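# Tighten a tube fitting nut with two spanners

## Task

The fitting's nut starts finger-tight with its marker line matching the line on the body. Keep the body from turning by holding it with the larger spanner, and use the smaller spanner to turn the nut a further one and a quarter turns. Afterwards, set both spanners down on the bench or on their blocks. The fitting is ruined and the task fails if the body gets twisted a long way round or the nut ends up half a turn beyond the intended amount.

## Robot and tools

Robot: two arms in one scene frame. left_arm carries a five-finger left hand and right_arm a right hand. Scene frame: origin level with the table top, halfway between the nominal bases; +z up, +x out over the table, left_arm on the +y side (not tied to image sides). Calibrated bases: left_arm (+0.010, +0.409, 0) m, quat_wxyz (+1.000, 0, 0, -0.022); right_arm (+0.016, -0.441, 0) m, quat_wxyz (+1.000, 0, 0, -0.016).

Hand point: a point fixed to the palm, 0.15 m from the wrist mounting face along the fingers and 0.05 m in front of the palm. Its +z runs along straight fingers, +y out of the palm, +x across the palm away from the thumb on the right hand and toward the thumb on the left hand. Straight fingertips reach 0.06 to 0.07 m past it; finger centre lines sit 0.06 m behind it along -y. A wrist bracket on the little-finger side reaches 0.10 m across and can collide. With fingers level the wrist may hang up to 0.11 m (palm down) or 0.23 m (palm up) below the point.

Row layout (28 numbers, all in [-1, 1], always both arms): left dx, dy, dz, rx, ry, rz; left little, ring, middle, index, thumb_bend, thumb_turn, force_limit, speed; then the same 14 for right_arm. Pose numbers are offsets, not poses: measured from that arm's Hand target at the start of the action or move, along the Hand target's own axes; 1.0 = 0.6 m or 180 degrees; rx, ry, rz form one rotation vector. Every row of an action or list counts from that same start, so repeating an offset moves further. Six zeros re-command the current Hand target. Orientation is clipped each step to within 32 degrees of the measured one.

Hand numbers are absolute targets: fingers and thumb_bend +1 straight, -1 curled; thumb_turn +1 beside the palm, -1 in front of it, opposite the fingers. force_limit maps -1..+1 to about 0..10 N at the fingertip (0..15 N for the two thumb motors). speed rises from near zero at -1 to full at +0.48 and stays full up to +1; full travel takes 0.49 s. There is no 'unchanged' value: resend the hand's eight numbers from the last executed row; if none yet, use hand_measured plus hand_force_limit and hand_speed. With the thumb in front, the hand grips things 0.035 to 0.065 m thick, handles down to 0.025 m. For a gentle grip close at speed -0.94 or lower. To squeeze harder, raise force_limit and send a target more closed than hand_measured; to loosen, send one more open.

Tools:
- execute_actions: actions = list of actions, each a table of up to 15 rows, one per 1/30 s step; a short table repeats its last row. cameras = list of names, ["all"], or [] (default: all only when actions is empty).
- move: target = one row or up to 15 rows, each offset from the same starting Hand targets. speed in m/s, 0.002 to 3.6, default 0.25 (turn rate up to twice that in rad/s), one value or one per target. blend in m rounds corners of a list (0 = stop at each). stop_force in N, 3 to 120, one value for both arms, ends an arm's path when its wrist sensor feels that much push against its motion; unreliable when the hand point rotates, and not for leaving a contact. zero (default true) re-zeroes before the move. blocking=false returns after 0.5 s (not with stop_force). Paths are straight, end together, last at least 0.5 s and at most 10 s, and do not avoid obstacles. Result adds a move: line (done, off_target, moving, held, fault; limits=paced means the pose was clipped, limits=held means steps were withheld).
- wait: seconds 0 to 10; arms keep their last command.
- stop: brakes a running move.
- zoom_image: camera and region [x0, y0, x1, y1] in pixels, at most 504 by 504, on the newest image.
- show_instructions: shows the reference pages.
- zero_wrist_force: arm = left_arm or right_arm.
- finished_scene: optional scene = 1; final.

Results (scene frame): end_effector_position (m), end_effector_quat_wxyz, velocities (m/s, rad/s), Hand target (base for next offsets; the hand often rests short of it, so send the gap as an offset). Joint velocities may read 'within noise'. hand_measured, hand_stopped_by (moving, target, force, stalled, fault) and hand_load_n (positive pushes a finger open; near 0 after a lost grip) list six values in motor order. Wrist force and Wrist torque are in the end effector's axes, plus a line for the peak since last shown. Joint torques include the arm's own weight. MOTOR HOT appears at 70 °C; at 85 °C the arm brakes for 30 to 60 s.

Cameras (896x504): cam_high, cam_low, cam_far, cam_near, cam_top, cam_left_wrist, cam_right_wrist; calibrations (K, D, T_world_to_cam) are given and may be slightly off.

Avoid: arm stops. Contact torque at the limit (132 N m shoulder and elbow joints, 24.6 N m wrist joints) or about 150 N (plus or minus 25) of outside force stops the arm for 10 s; wrist joints manage about 14.7 N m of push. Arms are stiff, so a target slightly beyond firm contact can fault; move slowly near contact. Keep arms apart, never close one hand on the other's fingers, steer paths around each arm's own base, don't drop or fling spanners, don't strike fixed parts, and keep everything on the table. Loose objects may occasionally get nudged. Leave the result stable before finishing.

Each tool is called after "Call:" as name(argument=value, ...), one argument or row to a line, values as JSON.

Reference images:

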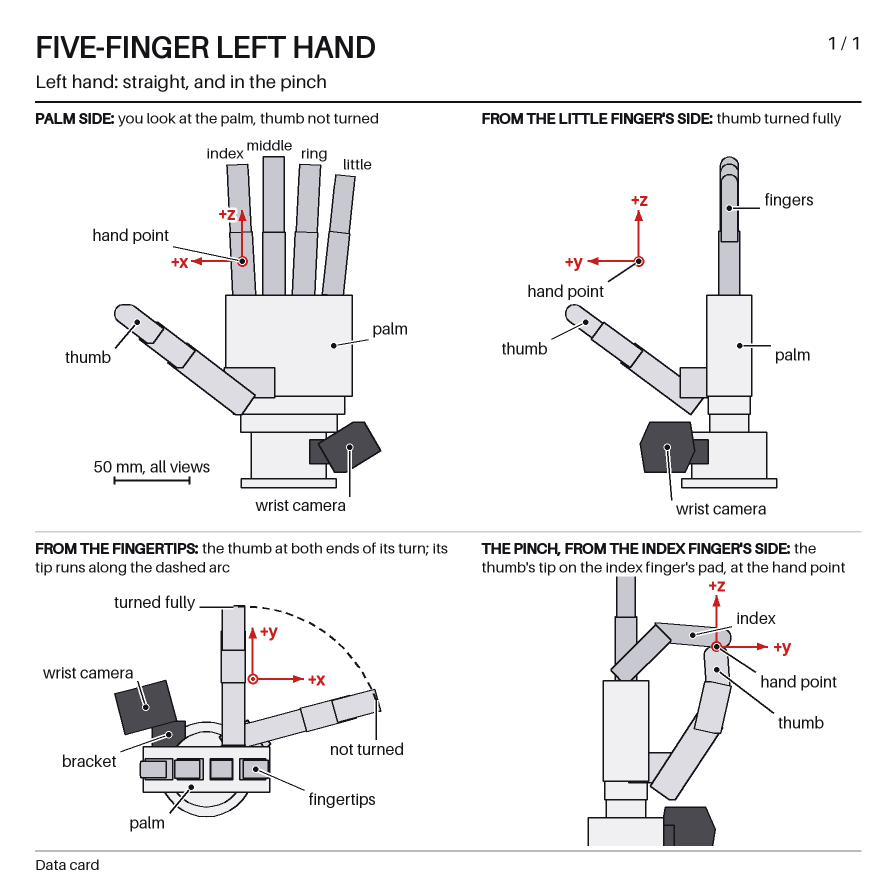

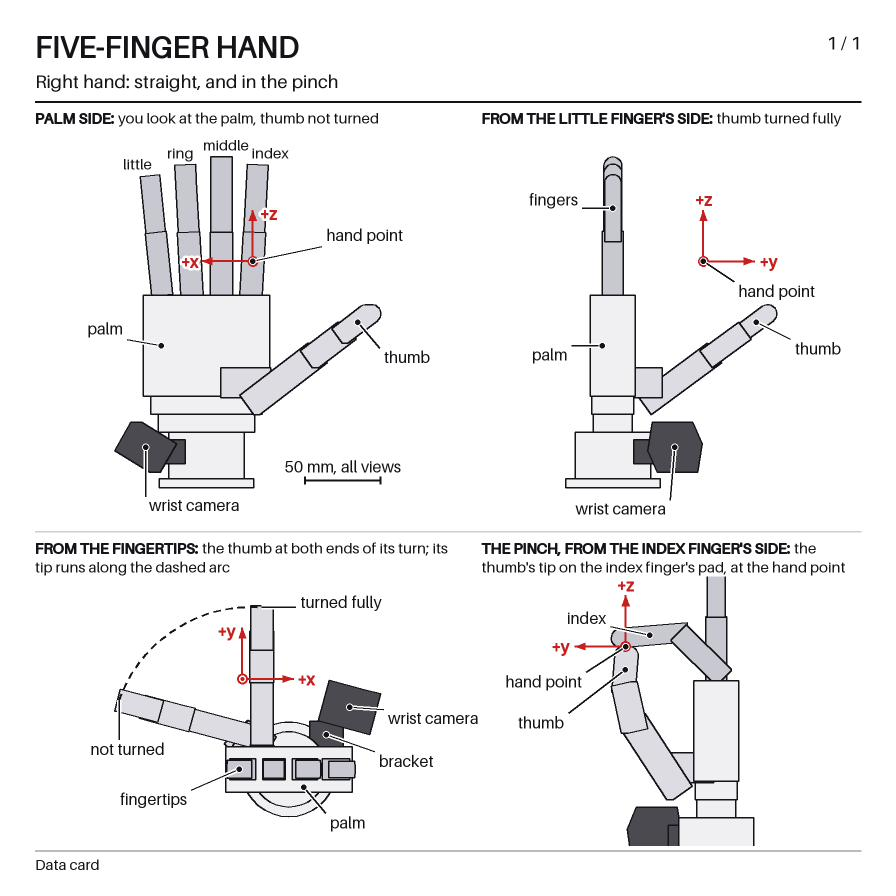

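## Session

Call:
execute_actions(
  actions=[],
)

Scene clock: 0.00 s.
left_arm: end_effector_position=(+0.3386, +0.1164, +0.2029) hand_measured=(+1.000, +1.000, +1.000, +1.000, +1.000, +1.000) hand_load_n=(+0.0, +0.5, +0.0, +0.0, +0.0, +0.0) hand_stopped_by=(target, target, target, target, target, target) hand_force_limit=0.00 hand_speed=-0.80 end_effector_quat_wxyz=(-0.165, -0.462, +0.857, -0.160) | right_arm: end_effector_position=(+0.5442, -0.0609, +0.1576) hand_measured=(+1.000, +1.000, +1.000, +1.000, +1.000, +1.000) hand_load_n=(+0.0, +0.0, +0.0, +0.0, +0.0, +0.0) hand_stopped_by=(target, target, target, target, target, target) hand_force_limit=0.00 hand_speed=-0.80 end_effector_quat_wxyz=(-0.068, +0.684, +0.726, -0.031)
Joint positions: left_arm=[3.048 -2.015 -1.474 1.835 -1.114 3.605] | right_arm=[0.489 -0.671 0.727 1.621 1.465 0.391]
Joint velocities: within noise
Joint torques (N m): no reading
Motor temperatures (°C): left_arm=[35 29 38 47 34 39] | right_arm=[34 51 41 50 45 51]
Wrist force (N): no reading
Wrist torque (N m): no reading
Wrist force, peak (N): no reading
Hand target: left_arm +0.3386, +0.1164, +0.2029; -0.165, -0.462, +0.857, -0.160 | right_arm +0.5442, -0.0609, +0.1576; -0.068, +0.684, +0.726, -0.031

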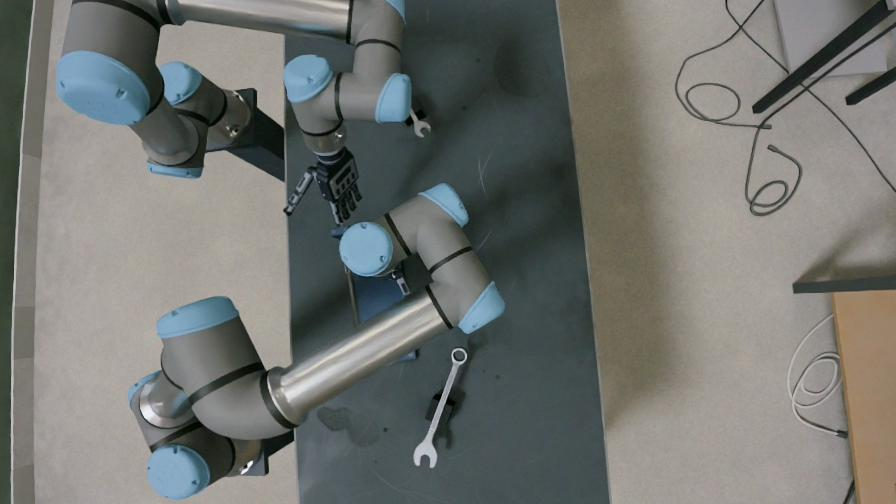

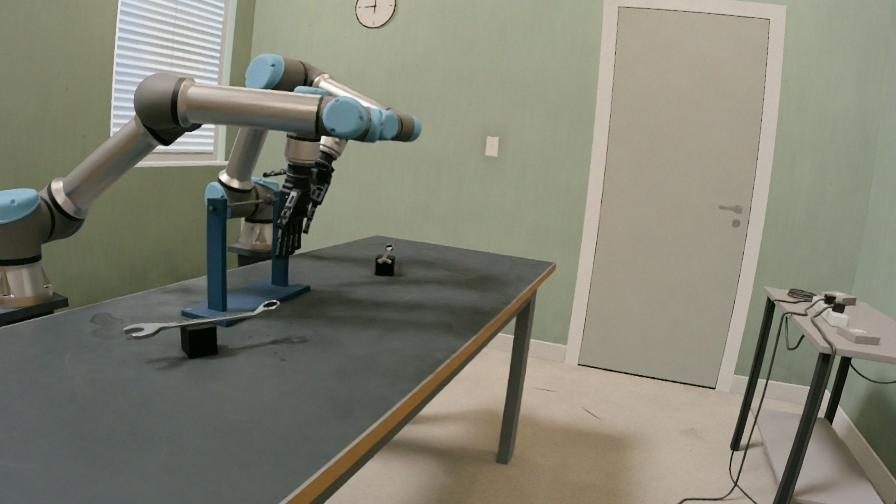

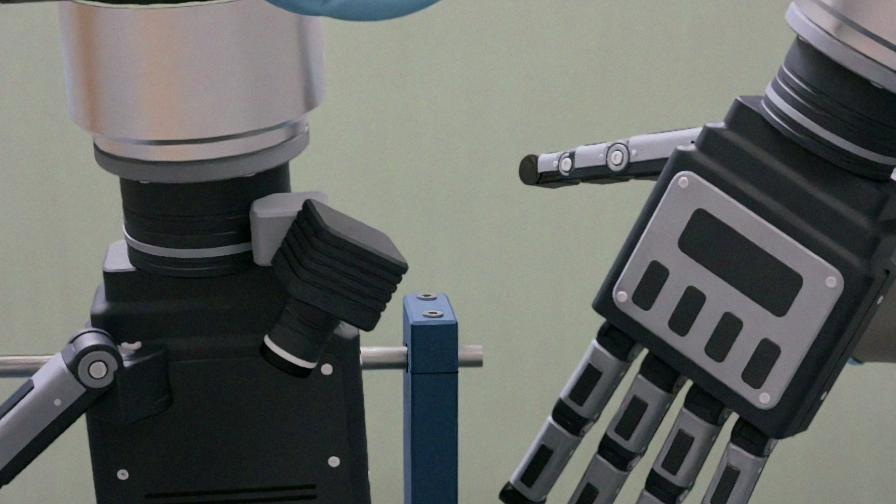

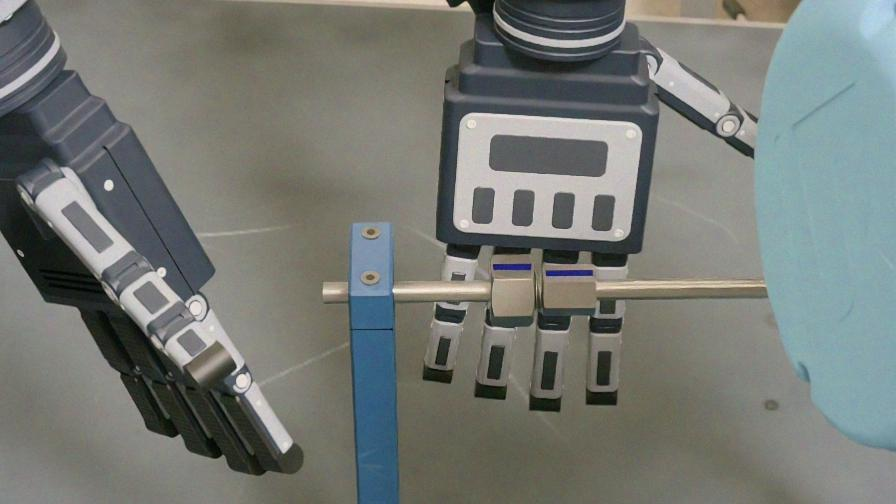

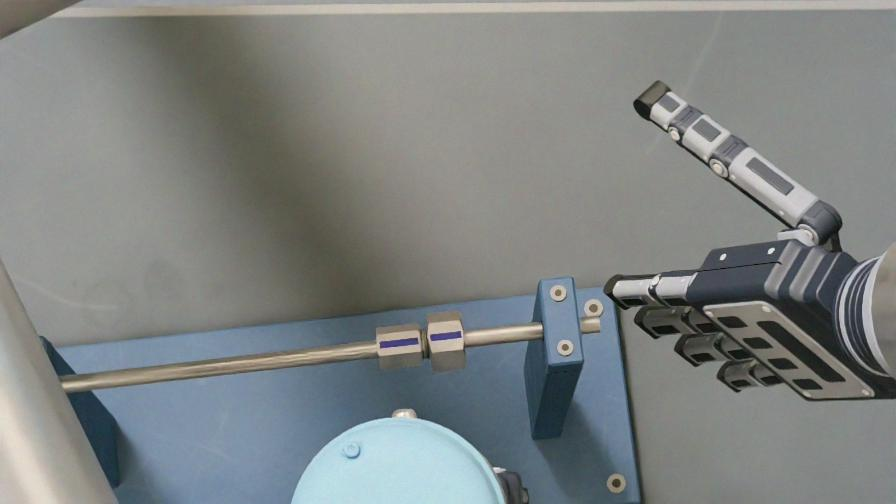

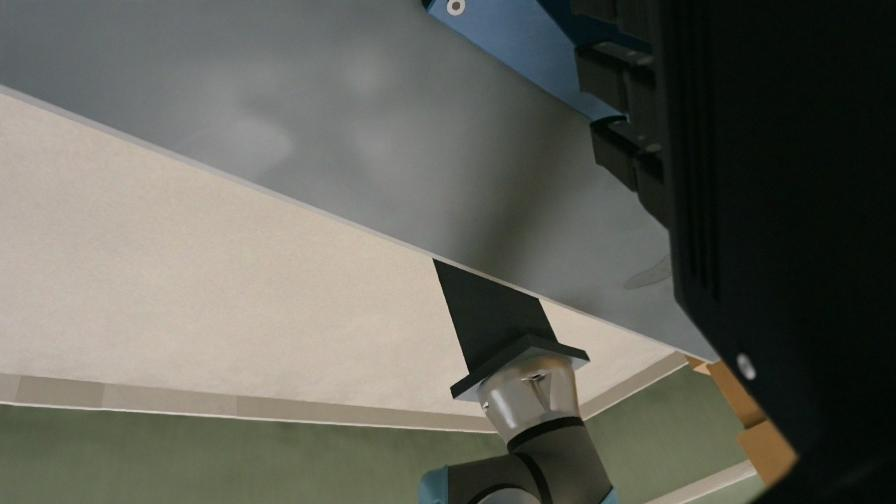

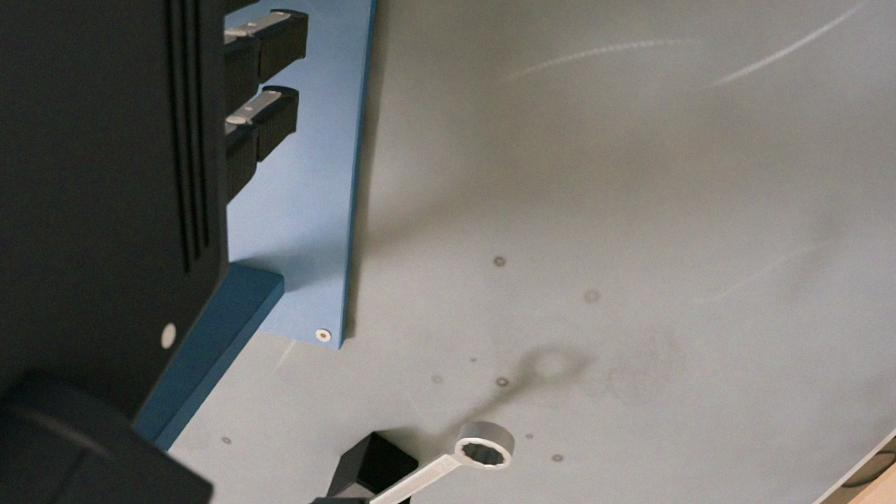

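Call:
zoom_image(
  camera="cam_top",
  region=[340, 270, 640, 440],
)

Call:
zoom_image(
  camera="cam_near",
  region=[320, 200, 780, 420],
)

Call:
zoom_image(
  camera="cam_high",
  region=[280, 80, 580, 480],
)

Call:
zoom_image(
  camera="cam_low",
  region=[100, 160, 420, 370],
)

Scaled by 1.680 from the camera's 896x504 image, which has a finer 1280x720 frame.

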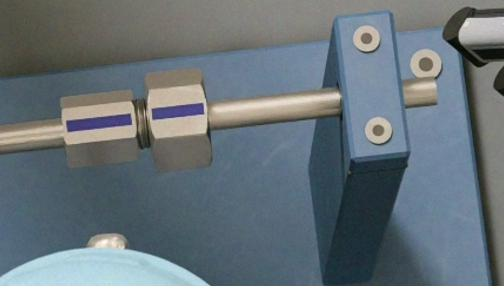

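Scaled by 1.096 from the camera's 896x504 image, which has a finer 1280x720 frame.

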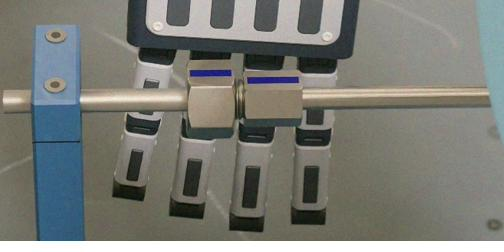

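Scaled by 1.260 from the camera's 896x504 image, which has a finer 1280x720 frame.

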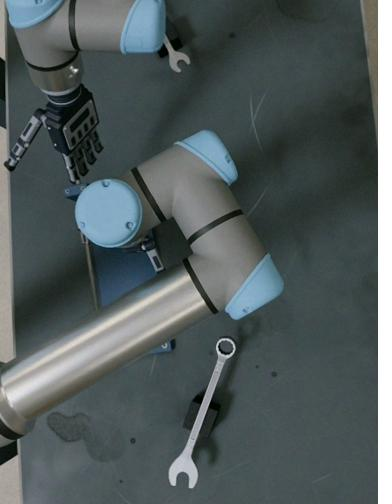

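Scaled by 1.575 from the camera's 896x504 image, which has a finer 1280x720 frame.

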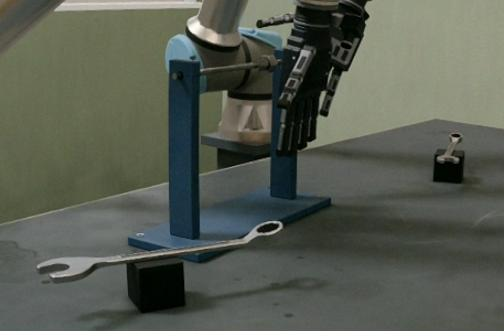

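Call:
move(
  target=[0,0,0,0,0,0,1,1,1,1,1,1,0,-0.8,-0.3,0,-0.3,0,0,0,1,1,1,1,1,1,0,-0.8],
  speed=0.2,
  cameras=["all"],
)

Scene clock: 10.97 s.
left_arm: end_effector_position=(+0.3386, +0.1164, +0.2029) hand_measured=(+1.000, +1.000, +1.000, +1.000, +1.000, +1.000) hand_load_n=(+0.0, +0.0, +0.0, +0.0, +0.0, +0.0) hand_stopped_by=(target, target, target, target, target, target) hand_force_limit=0.00 hand_speed=-0.80 end_effector_quat_wxyz=(-0.165, -0.462, +0.857, -0.160) | right_arm: end_effector_position=(+0.5796, -0.2489, +0.3254) hand_measured=(+1.000, +1.000, +1.000, +1.000, +1.000, +1.000) hand_load_n=(+0.0, +0.0, +0.0, +0.0, +0.0, +0.0) hand_stopped_by=(target, target, target, target, target, target) hand_force_limit=0.00 hand_speed=-0.80 end_effector_quat_wxyz=(-0.068, +0.684, +0.726, -0.031)
Joint positions: left_arm=[3.048 -2.015 -1.474 1.835 -1.114 3.605] | right_arm=[0.167 -0.861 0.644 1.922 1.504 0.07]
Joint torques (N m): left_arm=[-0.86 38.57 18.2 -2.41 0.87 0.02] | right_arm=[-10.72 -37.53 -28.46 3.57 1.58 -1.75]
Wrist force (N): left_arm=[0.1 -0.1 0.1] | right_arm=[0.4 -0.1 0.5]
Wrist torque (N m): left_arm=[-0.02 -0.01 0.00] | right_arm=[-0.04 -0.08 0.02]
Wrist force, peak (N): left_arm=[0.3 -0.2 0.2] | right_arm=[1.0 -0.2 1.1]
Hand target: left_arm +0.3386, +0.1164, +0.2029; -0.165, -0.462, +0.857, -0.160 | right_arm +0.5796, -0.2490, +0.3255; -0.068, +0.684, +0.726, -0.031
Off the commanded pose: left_arm 0.000 m, 0 deg | right_arm 0.000 m, 0 deg.
move: done
camera_calibration:
cam_right_wrist: T_world_to_cam=[[0.952929, 0.275069, -0.12753, -0.438223], [0.302188, -0.827434, 0.473323, -0.542707], [0.0246739, -0.489581, -0.871608, 0.257086], [0, 0, 0, 1]] pos_world=[0.575252, -0.202648, 0.425068]

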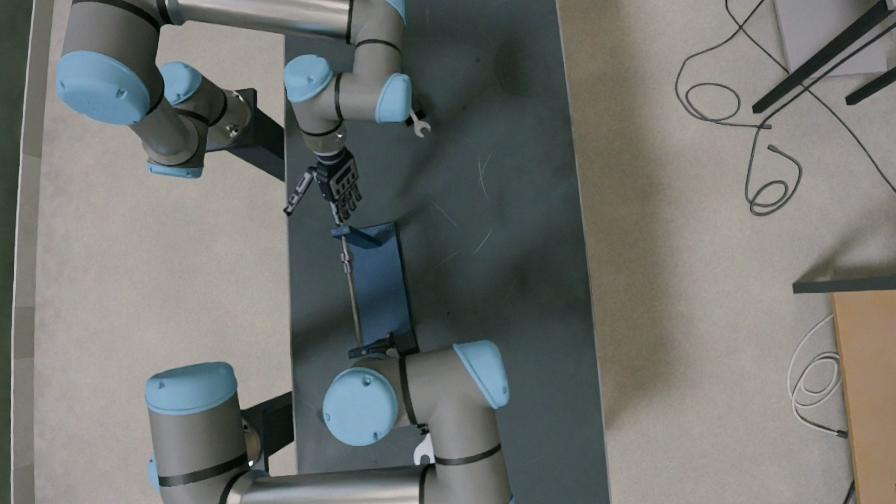

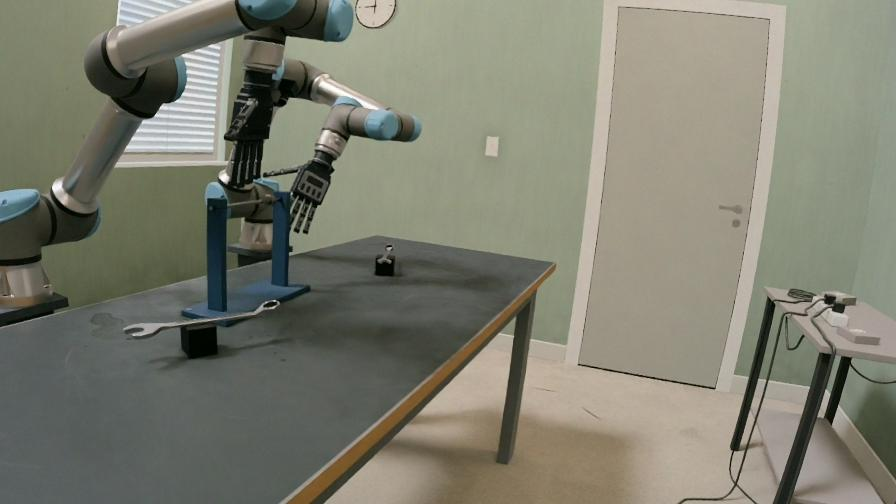

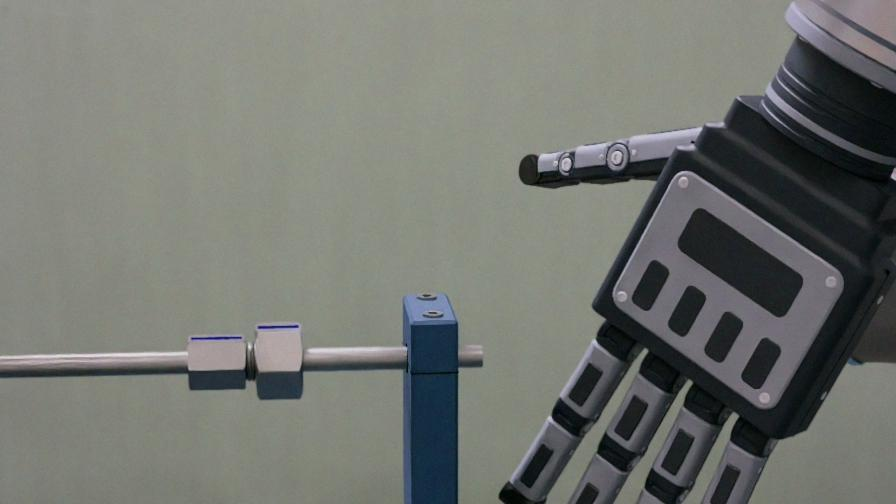

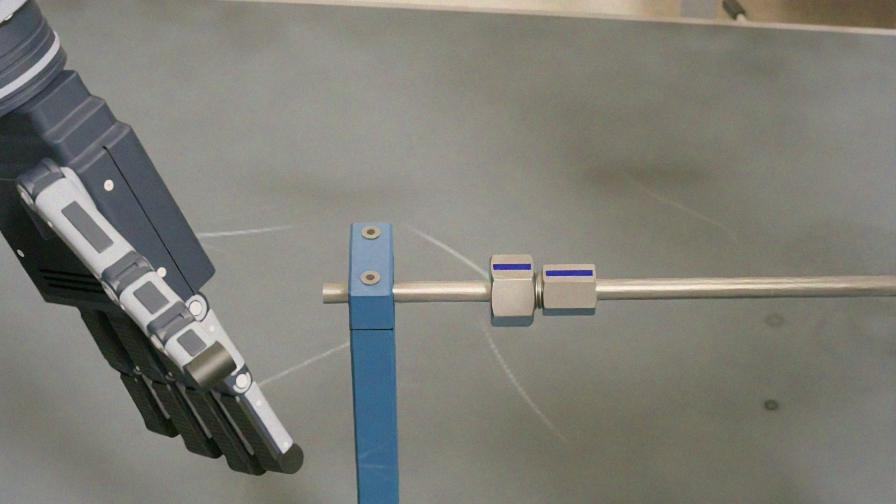

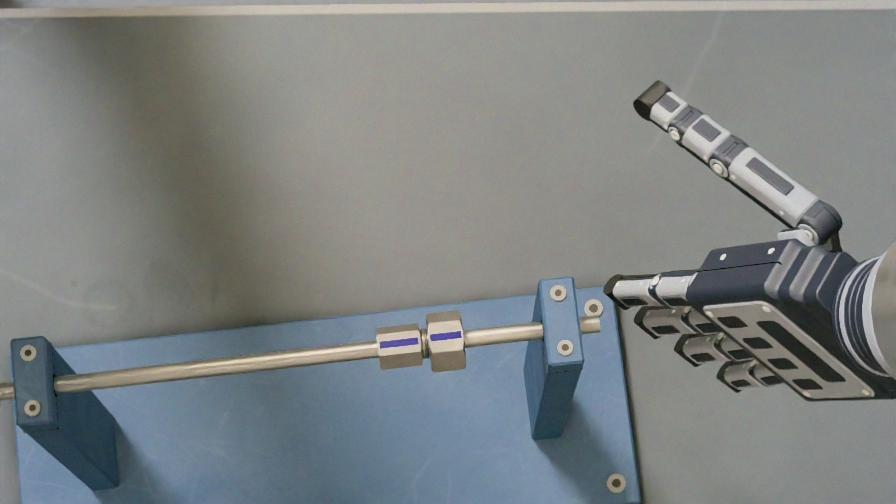

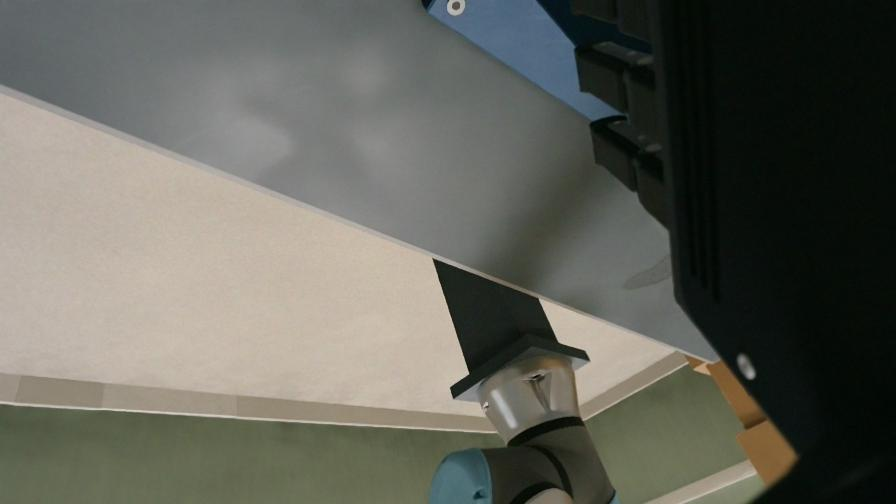

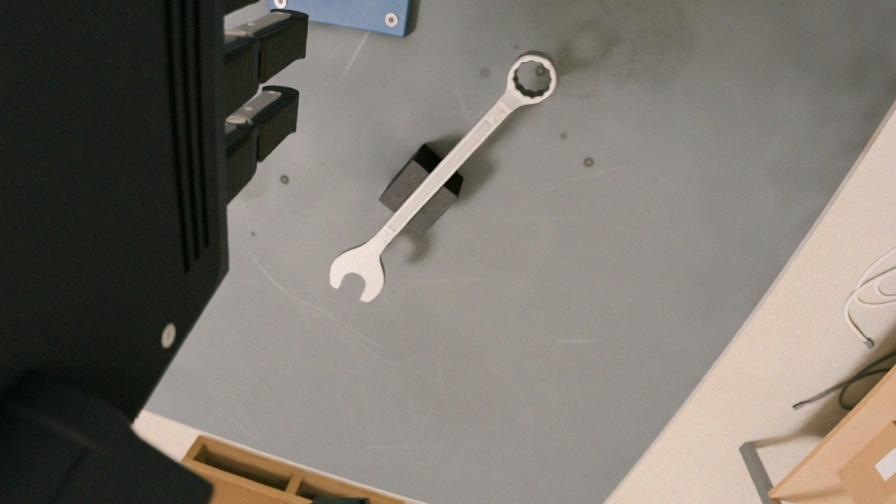

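Call:
zoom_image(
  camera="cam_right_wrist",
  region=[310, 30, 610, 320],
)

Call:
zoom_image(
  camera="cam_low",
  region=[110, 280, 300, 380],
)

Call:
zoom_image(
  camera="cam_low",
  region=[340, 220, 440, 290],
)

Call:
zoom_image(
  camera="cam_near",
  region=[440, 220, 660, 360],
)

Call:
zoom_image(
  camera="cam_far",
  region=[160, 290, 500, 440],
)

Call:
zoom_image(
  camera="cam_top",
  region=[340, 270, 640, 440],
)

Scaled by 1.680 from the camera's 896x504 image, which has a finer 1280x720 frame.

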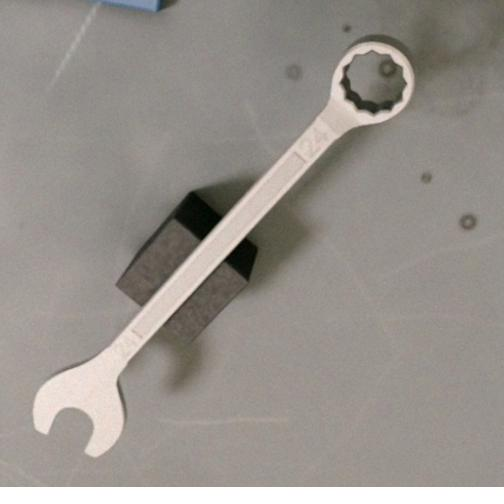

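Scaled by 2.653 from the camera's 896x504 image, which has a finer 1280x720 frame.

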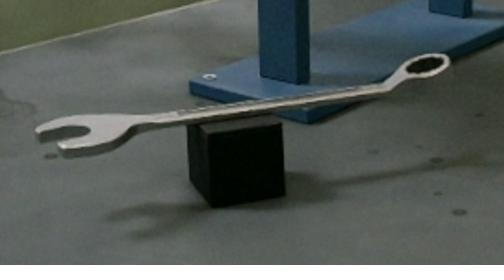

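Scaled by 5.040 from the camera's 896x504 image, which has a finer 1280x720 frame.

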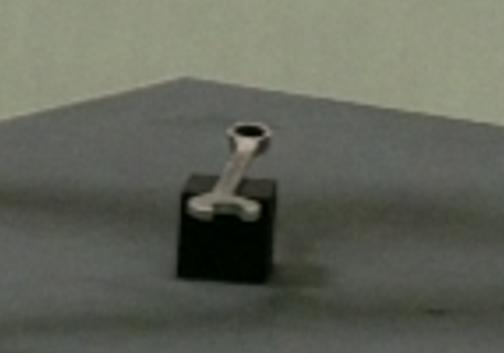

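Scaled by 2.291 from the camera's 896x504 image, which has a finer 1280x720 frame.

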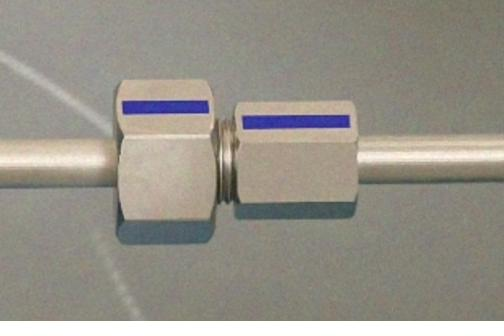

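Scaled by 1.482 from the camera's 896x504 image, which has a finer 1280x720 frame.

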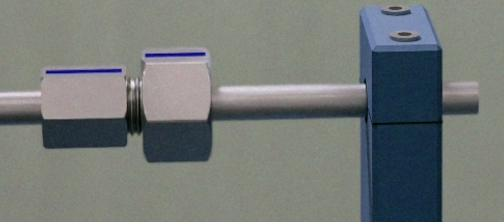

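Scaled by 1.680 from the camera's 896x504 image, which has a finer 1280x720 frame.

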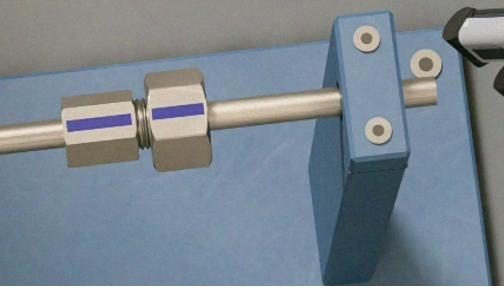

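Call:
move(
  target=[-0.4935,0.053,-0.4257,0.0312,-0.1504,-0.3006,1,1,1,1,1,1,0,-0.8,0,0,0,0,0,0,1,1,1,1,1,1,0,-0.8],
  speed=0.2,
  cameras=["all"],
)

Scene clock: 35.77 s.
left_arm: end_effector_position=(+0.4998, +0.4607, +0.2998) hand_measured=(+1.000, +1.000, +1.000, +1.000, +1.000, +1.000) hand_load_n=(+0.0, +0.0, +0.0, +0.0, +0.0, +0.0) hand_stopped_by=(target, target, target, target, target, target) hand_force_limit=0.00 hand_speed=-0.80 end_effector_quat_wxyz=(+0.000, +0.828, -0.561, +0.000) | right_arm: end_effector_position=(+0.5796, -0.2490, +0.3255) hand_measured=(+1.000, +1.000, +1.000, +1.000, +1.000, +1.000) hand_load_n=(+0.0, +0.0, +0.0, +0.0, +0.0, +0.0) hand_stopped_by=(target, target, target, target, target, target) hand_force_limit=0.00 hand_speed=-0.80 end_effector_quat_wxyz=(-0.068, +0.684, +0.726, -0.031)
Joint positions: left_arm=[3.623 -2.163 -0.89 1.482 -1.571 3.199] | right_arm=[0.167 -0.861 0.644 1.923 1.504 0.07]
Joint torques (N m): left_arm=[12.18 35.37 30.46 -4.56 -2.23 -1.15] | right_arm=[-10.21 -37.22 -30.76 3.66 1.56 -1.86]
Wrist force (N): left_arm=[0.0 -0.2 0.8] | right_arm=[0.2 -0.1 0.4]
Wrist torque (N m): left_arm=[-0.10 0.02 0.15] | right_arm=[-0.03 -0.05 0.00]
Wrist force, peak (N): left_arm=[0.1 -0.4 1.1] | right_arm=[0.6 0.0 0.4]
Hand target: left_arm +0.4998, +0.4607, +0.2998; +0.000, +0.828, -0.561, +0.000 | right_arm +0.5796, -0.2490, +0.3255; -0.068, +0.684, +0.726, -0.031
Off the commanded pose: left_arm 0.000 m, 0 deg | right_arm 0.000 m, 0 deg.
move: done
camera_calibration:
cam_left_wrist: T_world_to_cam=[[0.993852, 0.102115, 0.0427884, -0.558379], [0.0700384, -0.879166, 0.47134, 0.232203], [0.0857489, -0.465446, -0.880913, 0.550289], [0, 0, 0, 1]] pos_world=[0.491496, 0.517293, 0.399202]
cam_right_wrist: T_world_to_cam=[[0.952929, 0.275069, -0.12753, -0.438223], [0.302188, -0.827434, 0.473323, -0.542707], [0.0246739, -0.489581, -0.871608, 0.257086], [0, 0, 0, 1]] pos_world=[0.575252, -0.202648, 0.425068]

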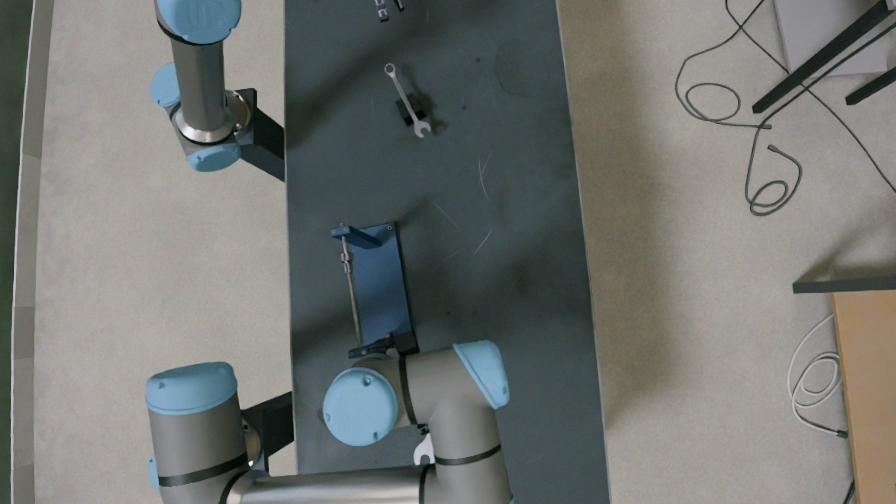

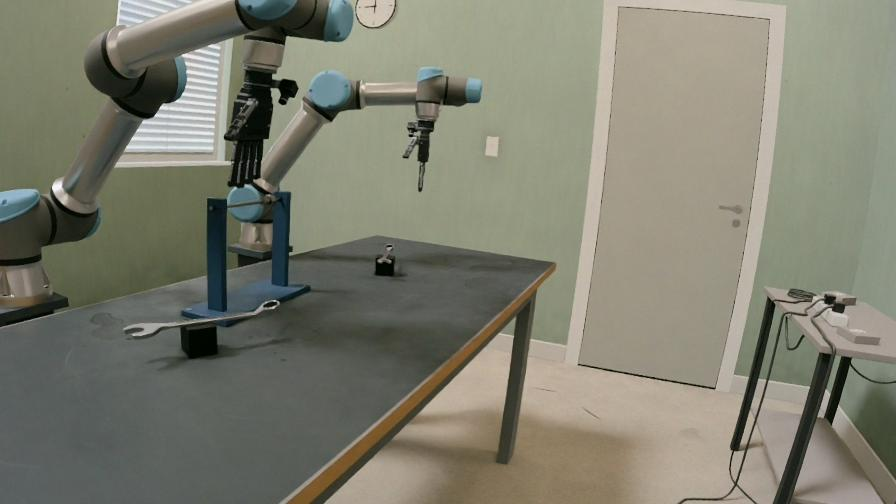

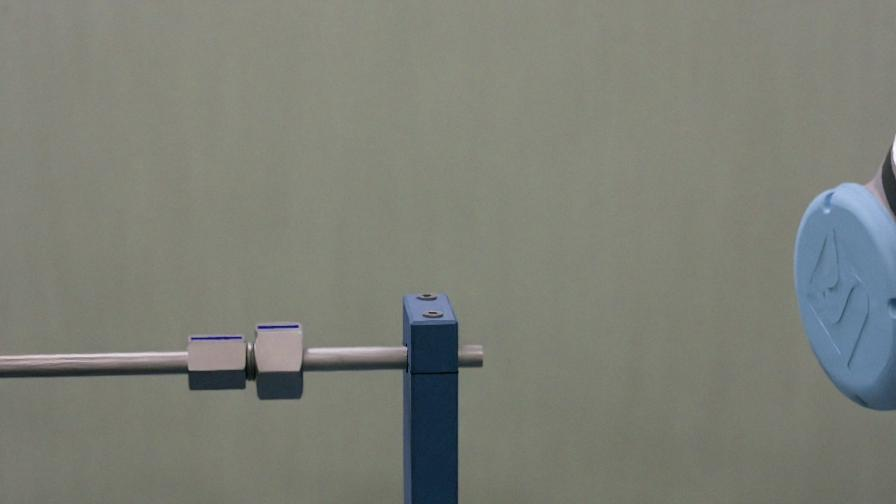

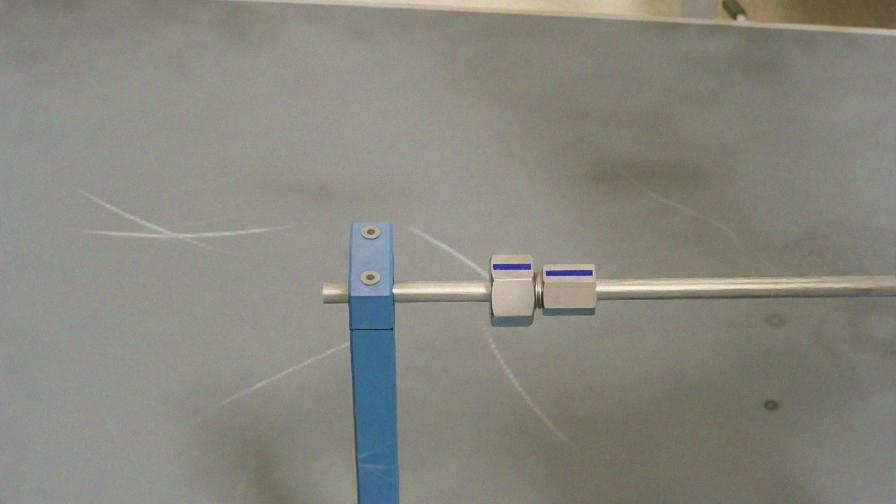

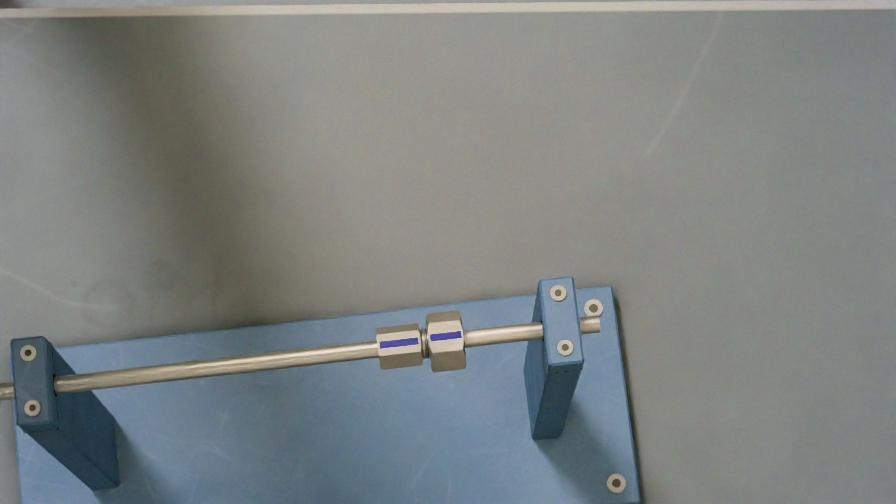

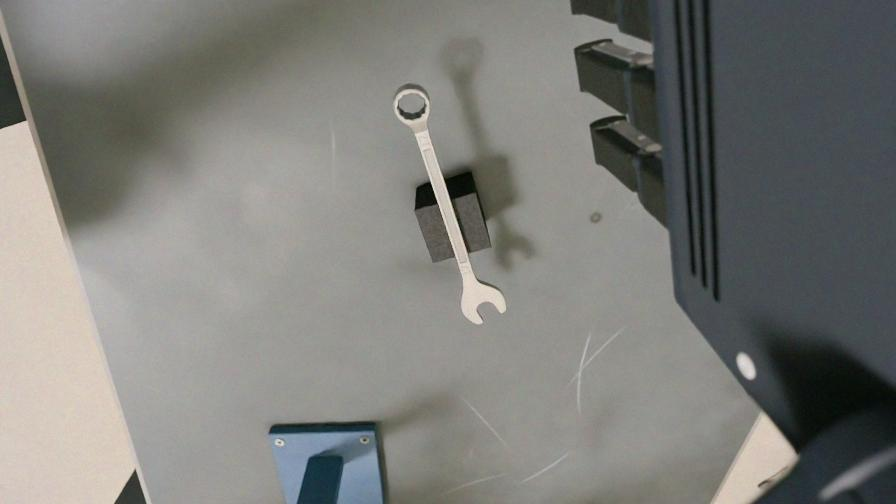

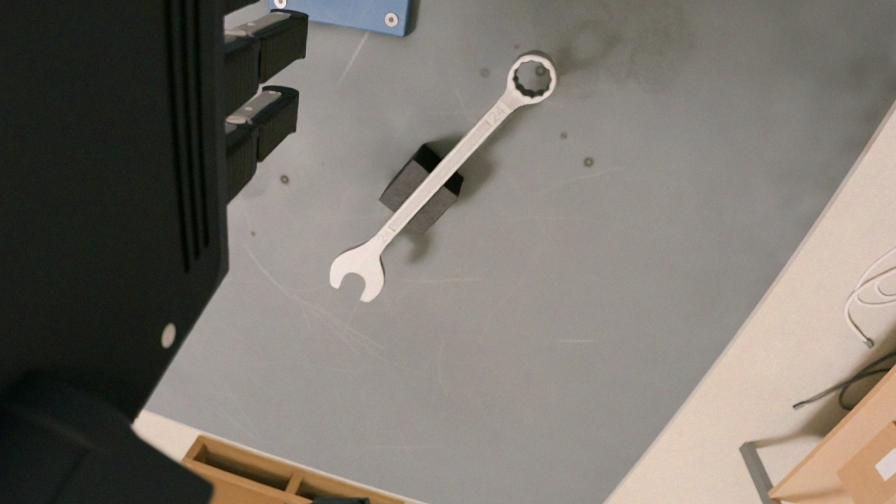

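Call:
zoom_image(
  camera="cam_left_wrist",
  region=[370, 70, 550, 340],
)

Call:
zoom_image(
  camera="cam_high",
  region=[360, 40, 460, 160],
)

Call:
zoom_image(
  camera="cam_high",
  region=[320, 210, 430, 370],
)

Scaled by 1.867 from the camera's 896x504 image, which has a finer 1280x720 frame.

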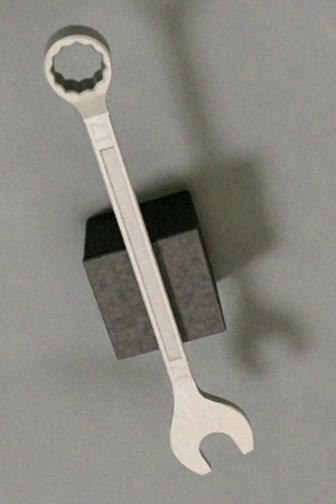

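Scaled by 4.200 from the camera's 896x504 image, which has a finer 1280x720 frame.

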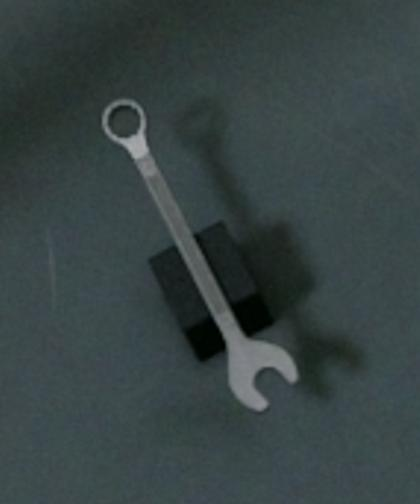

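Scaled by 3.150 from the camera's 896x504 image, which has a finer 1280x720 frame.

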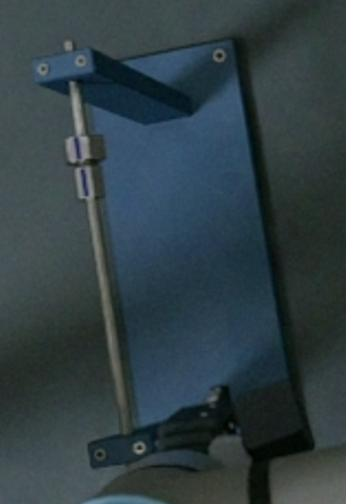

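Call:
zoom_image(
  camera="cam_low",
  region=[120, 290, 290, 370],
)

Call:
zoom_image(
  camera="cam_right_wrist",
  region=[310, 160, 480, 320],
)

Call:
zoom_image(
  camera="cam_right_wrist",
  region=[420, 40, 570, 190],
)

Scaled by 2.965 from the camera's 896x504 image, which has a finer 1280x720 frame.

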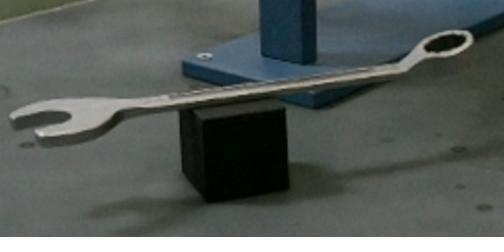

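Scaled by 2.965 from the camera's 896x504 image, which has a finer 1280x720 frame.

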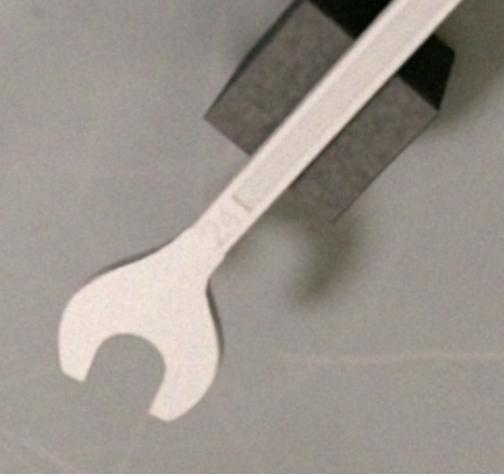

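Scaled by 3.360 from the camera's 896x504 image, which has a finer 1280x720 frame.

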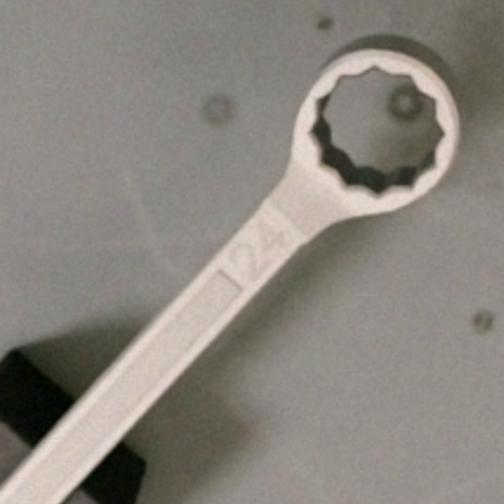

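Call:
move(
  target=[0,0,0,0,0,0,0,0,0,0,1,-1,0,-0.5,0,0,0,0,0,0,0,0,0,0,1,-1,0,-0.5],
  cameras=["cam_left_wrist","cam_right_wrist","cam_low"],
)

Scene clock: 53.83 s.
left_arm: end_effector_position=(+0.4998, +0.4607, +0.2998) hand_measured=(+0.000, +0.000, +0.000, +0.000, +1.000, -1.000) hand_load_n=(+0.0, +0.0, +0.0, +0.0, +0.0, +0.5) hand_stopped_by=(target, target, target, target, target, target) hand_force_limit=0.00 hand_speed=-0.50 end_effector_quat_wxyz=(+0.000, +0.828, -0.561, +0.000) | right_arm: end_effector_position=(+0.5796, -0.2490, +0.3255) hand_measured=(+0.000, +0.000, +0.000, +0.000, +1.000, -1.000) hand_load_n=(+0.0, +0.0, +0.0, +0.0, +0.0, +0.0) hand_stopped_by=(target, target, target, target, target, target) hand_force_limit=0.00 hand_speed=-0.50 end_effector_quat_wxyz=(-0.068, +0.684, +0.726, -0.031)
Joint positions: left_arm=[3.623 -2.163 -0.89 1.482 -1.571 3.199] | right_arm=[0.167 -0.861 0.644 1.923 1.504 0.07]
Joint torques (N m): left_arm=[12.04 35.53 20.41 -1.1 2.25 -0.96] | right_arm=[-9.76 -37.27 -24.62 1.36 -1.26 -1.79]
Wrist force (N): left_arm=[0.0 -0.4 0.8] | right_arm=[0.3 -0.3 0.2]
Wrist torque (N m): left_arm=[-0.10 0.04 0.16] | right_arm=[-0.03 -0.07 0.01]
Wrist force, peak (N): left_arm=[0.3 -0.1 1.1] | right_arm=[0.5 -0.1 0.6]
Hand target: left_arm +0.4998, +0.4607, +0.2998; +0.000, +0.828, -0.561, +0.000 | right_arm +0.5796, -0.2490, +0.3255; -0.068, +0.684, +0.726, -0.031
Off the commanded pose: left_arm 0.000 m, 0 deg | right_arm 0.000 m, 0 deg.
move: done
camera_calibration:
cam_left_wrist: T_world_to_cam=[[0.993845, 0.1022, 0.042739, -0.5584], [0.0701408, -0.879179, 0.471302, 0.232174], [0.0857422, -0.465403, -0.880936, 0.550279], [0, 0, 0, 1]] pos_world=[0.491496, 0.517293, 0.399202]
cam_right_wrist: T_world_to_cam=[[0.952929, 0.275069, -0.12753, -0.438223], [0.302188, -0.827434, 0.473323, -0.542707], [0.0246739, -0.489581, -0.871608, 0.257086], [0, 0, 0, 1]] pos_world=[0.575252, -0.202648, 0.425068]
Images, in order (width x height): cam_low 896x504, cam_left_wrist 896x504, cam_right_wrist 896x504.

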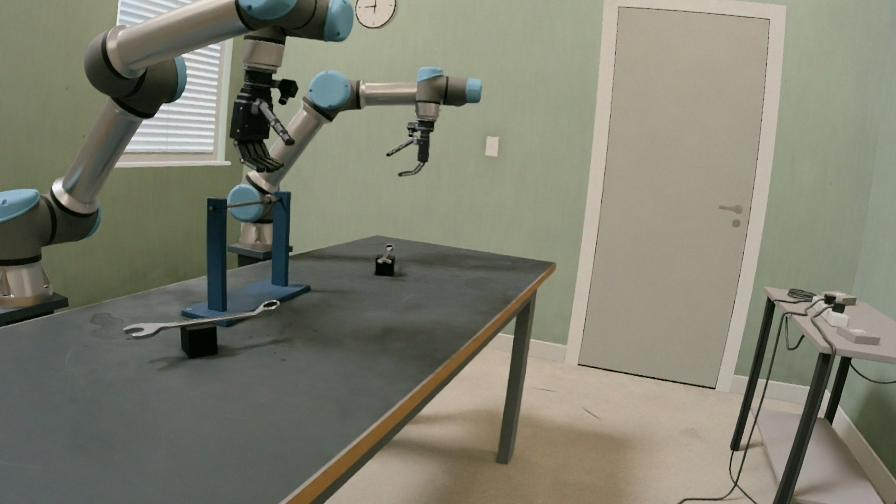

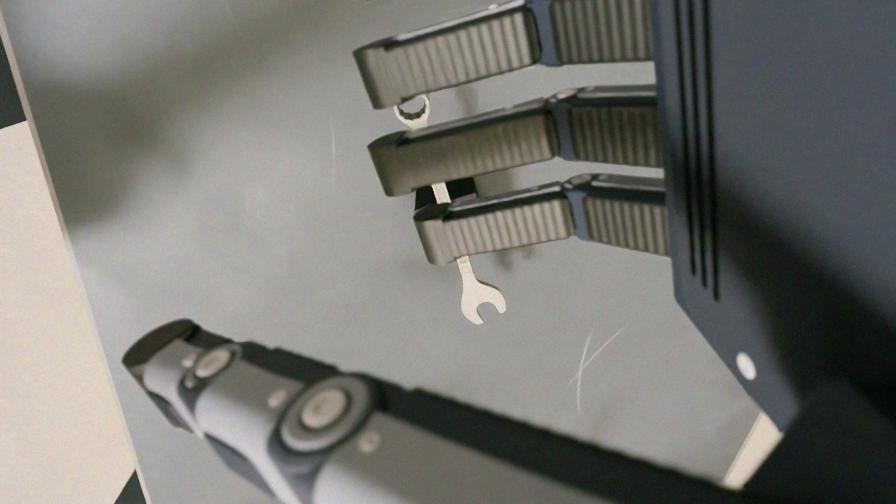

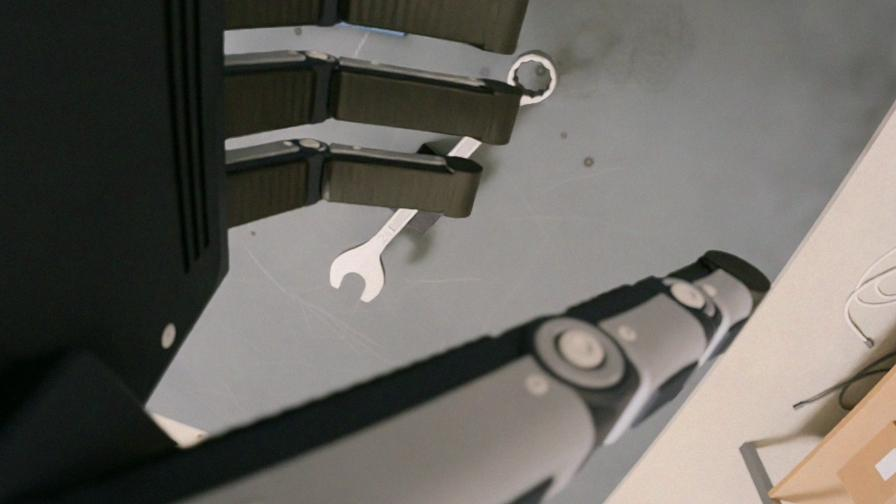

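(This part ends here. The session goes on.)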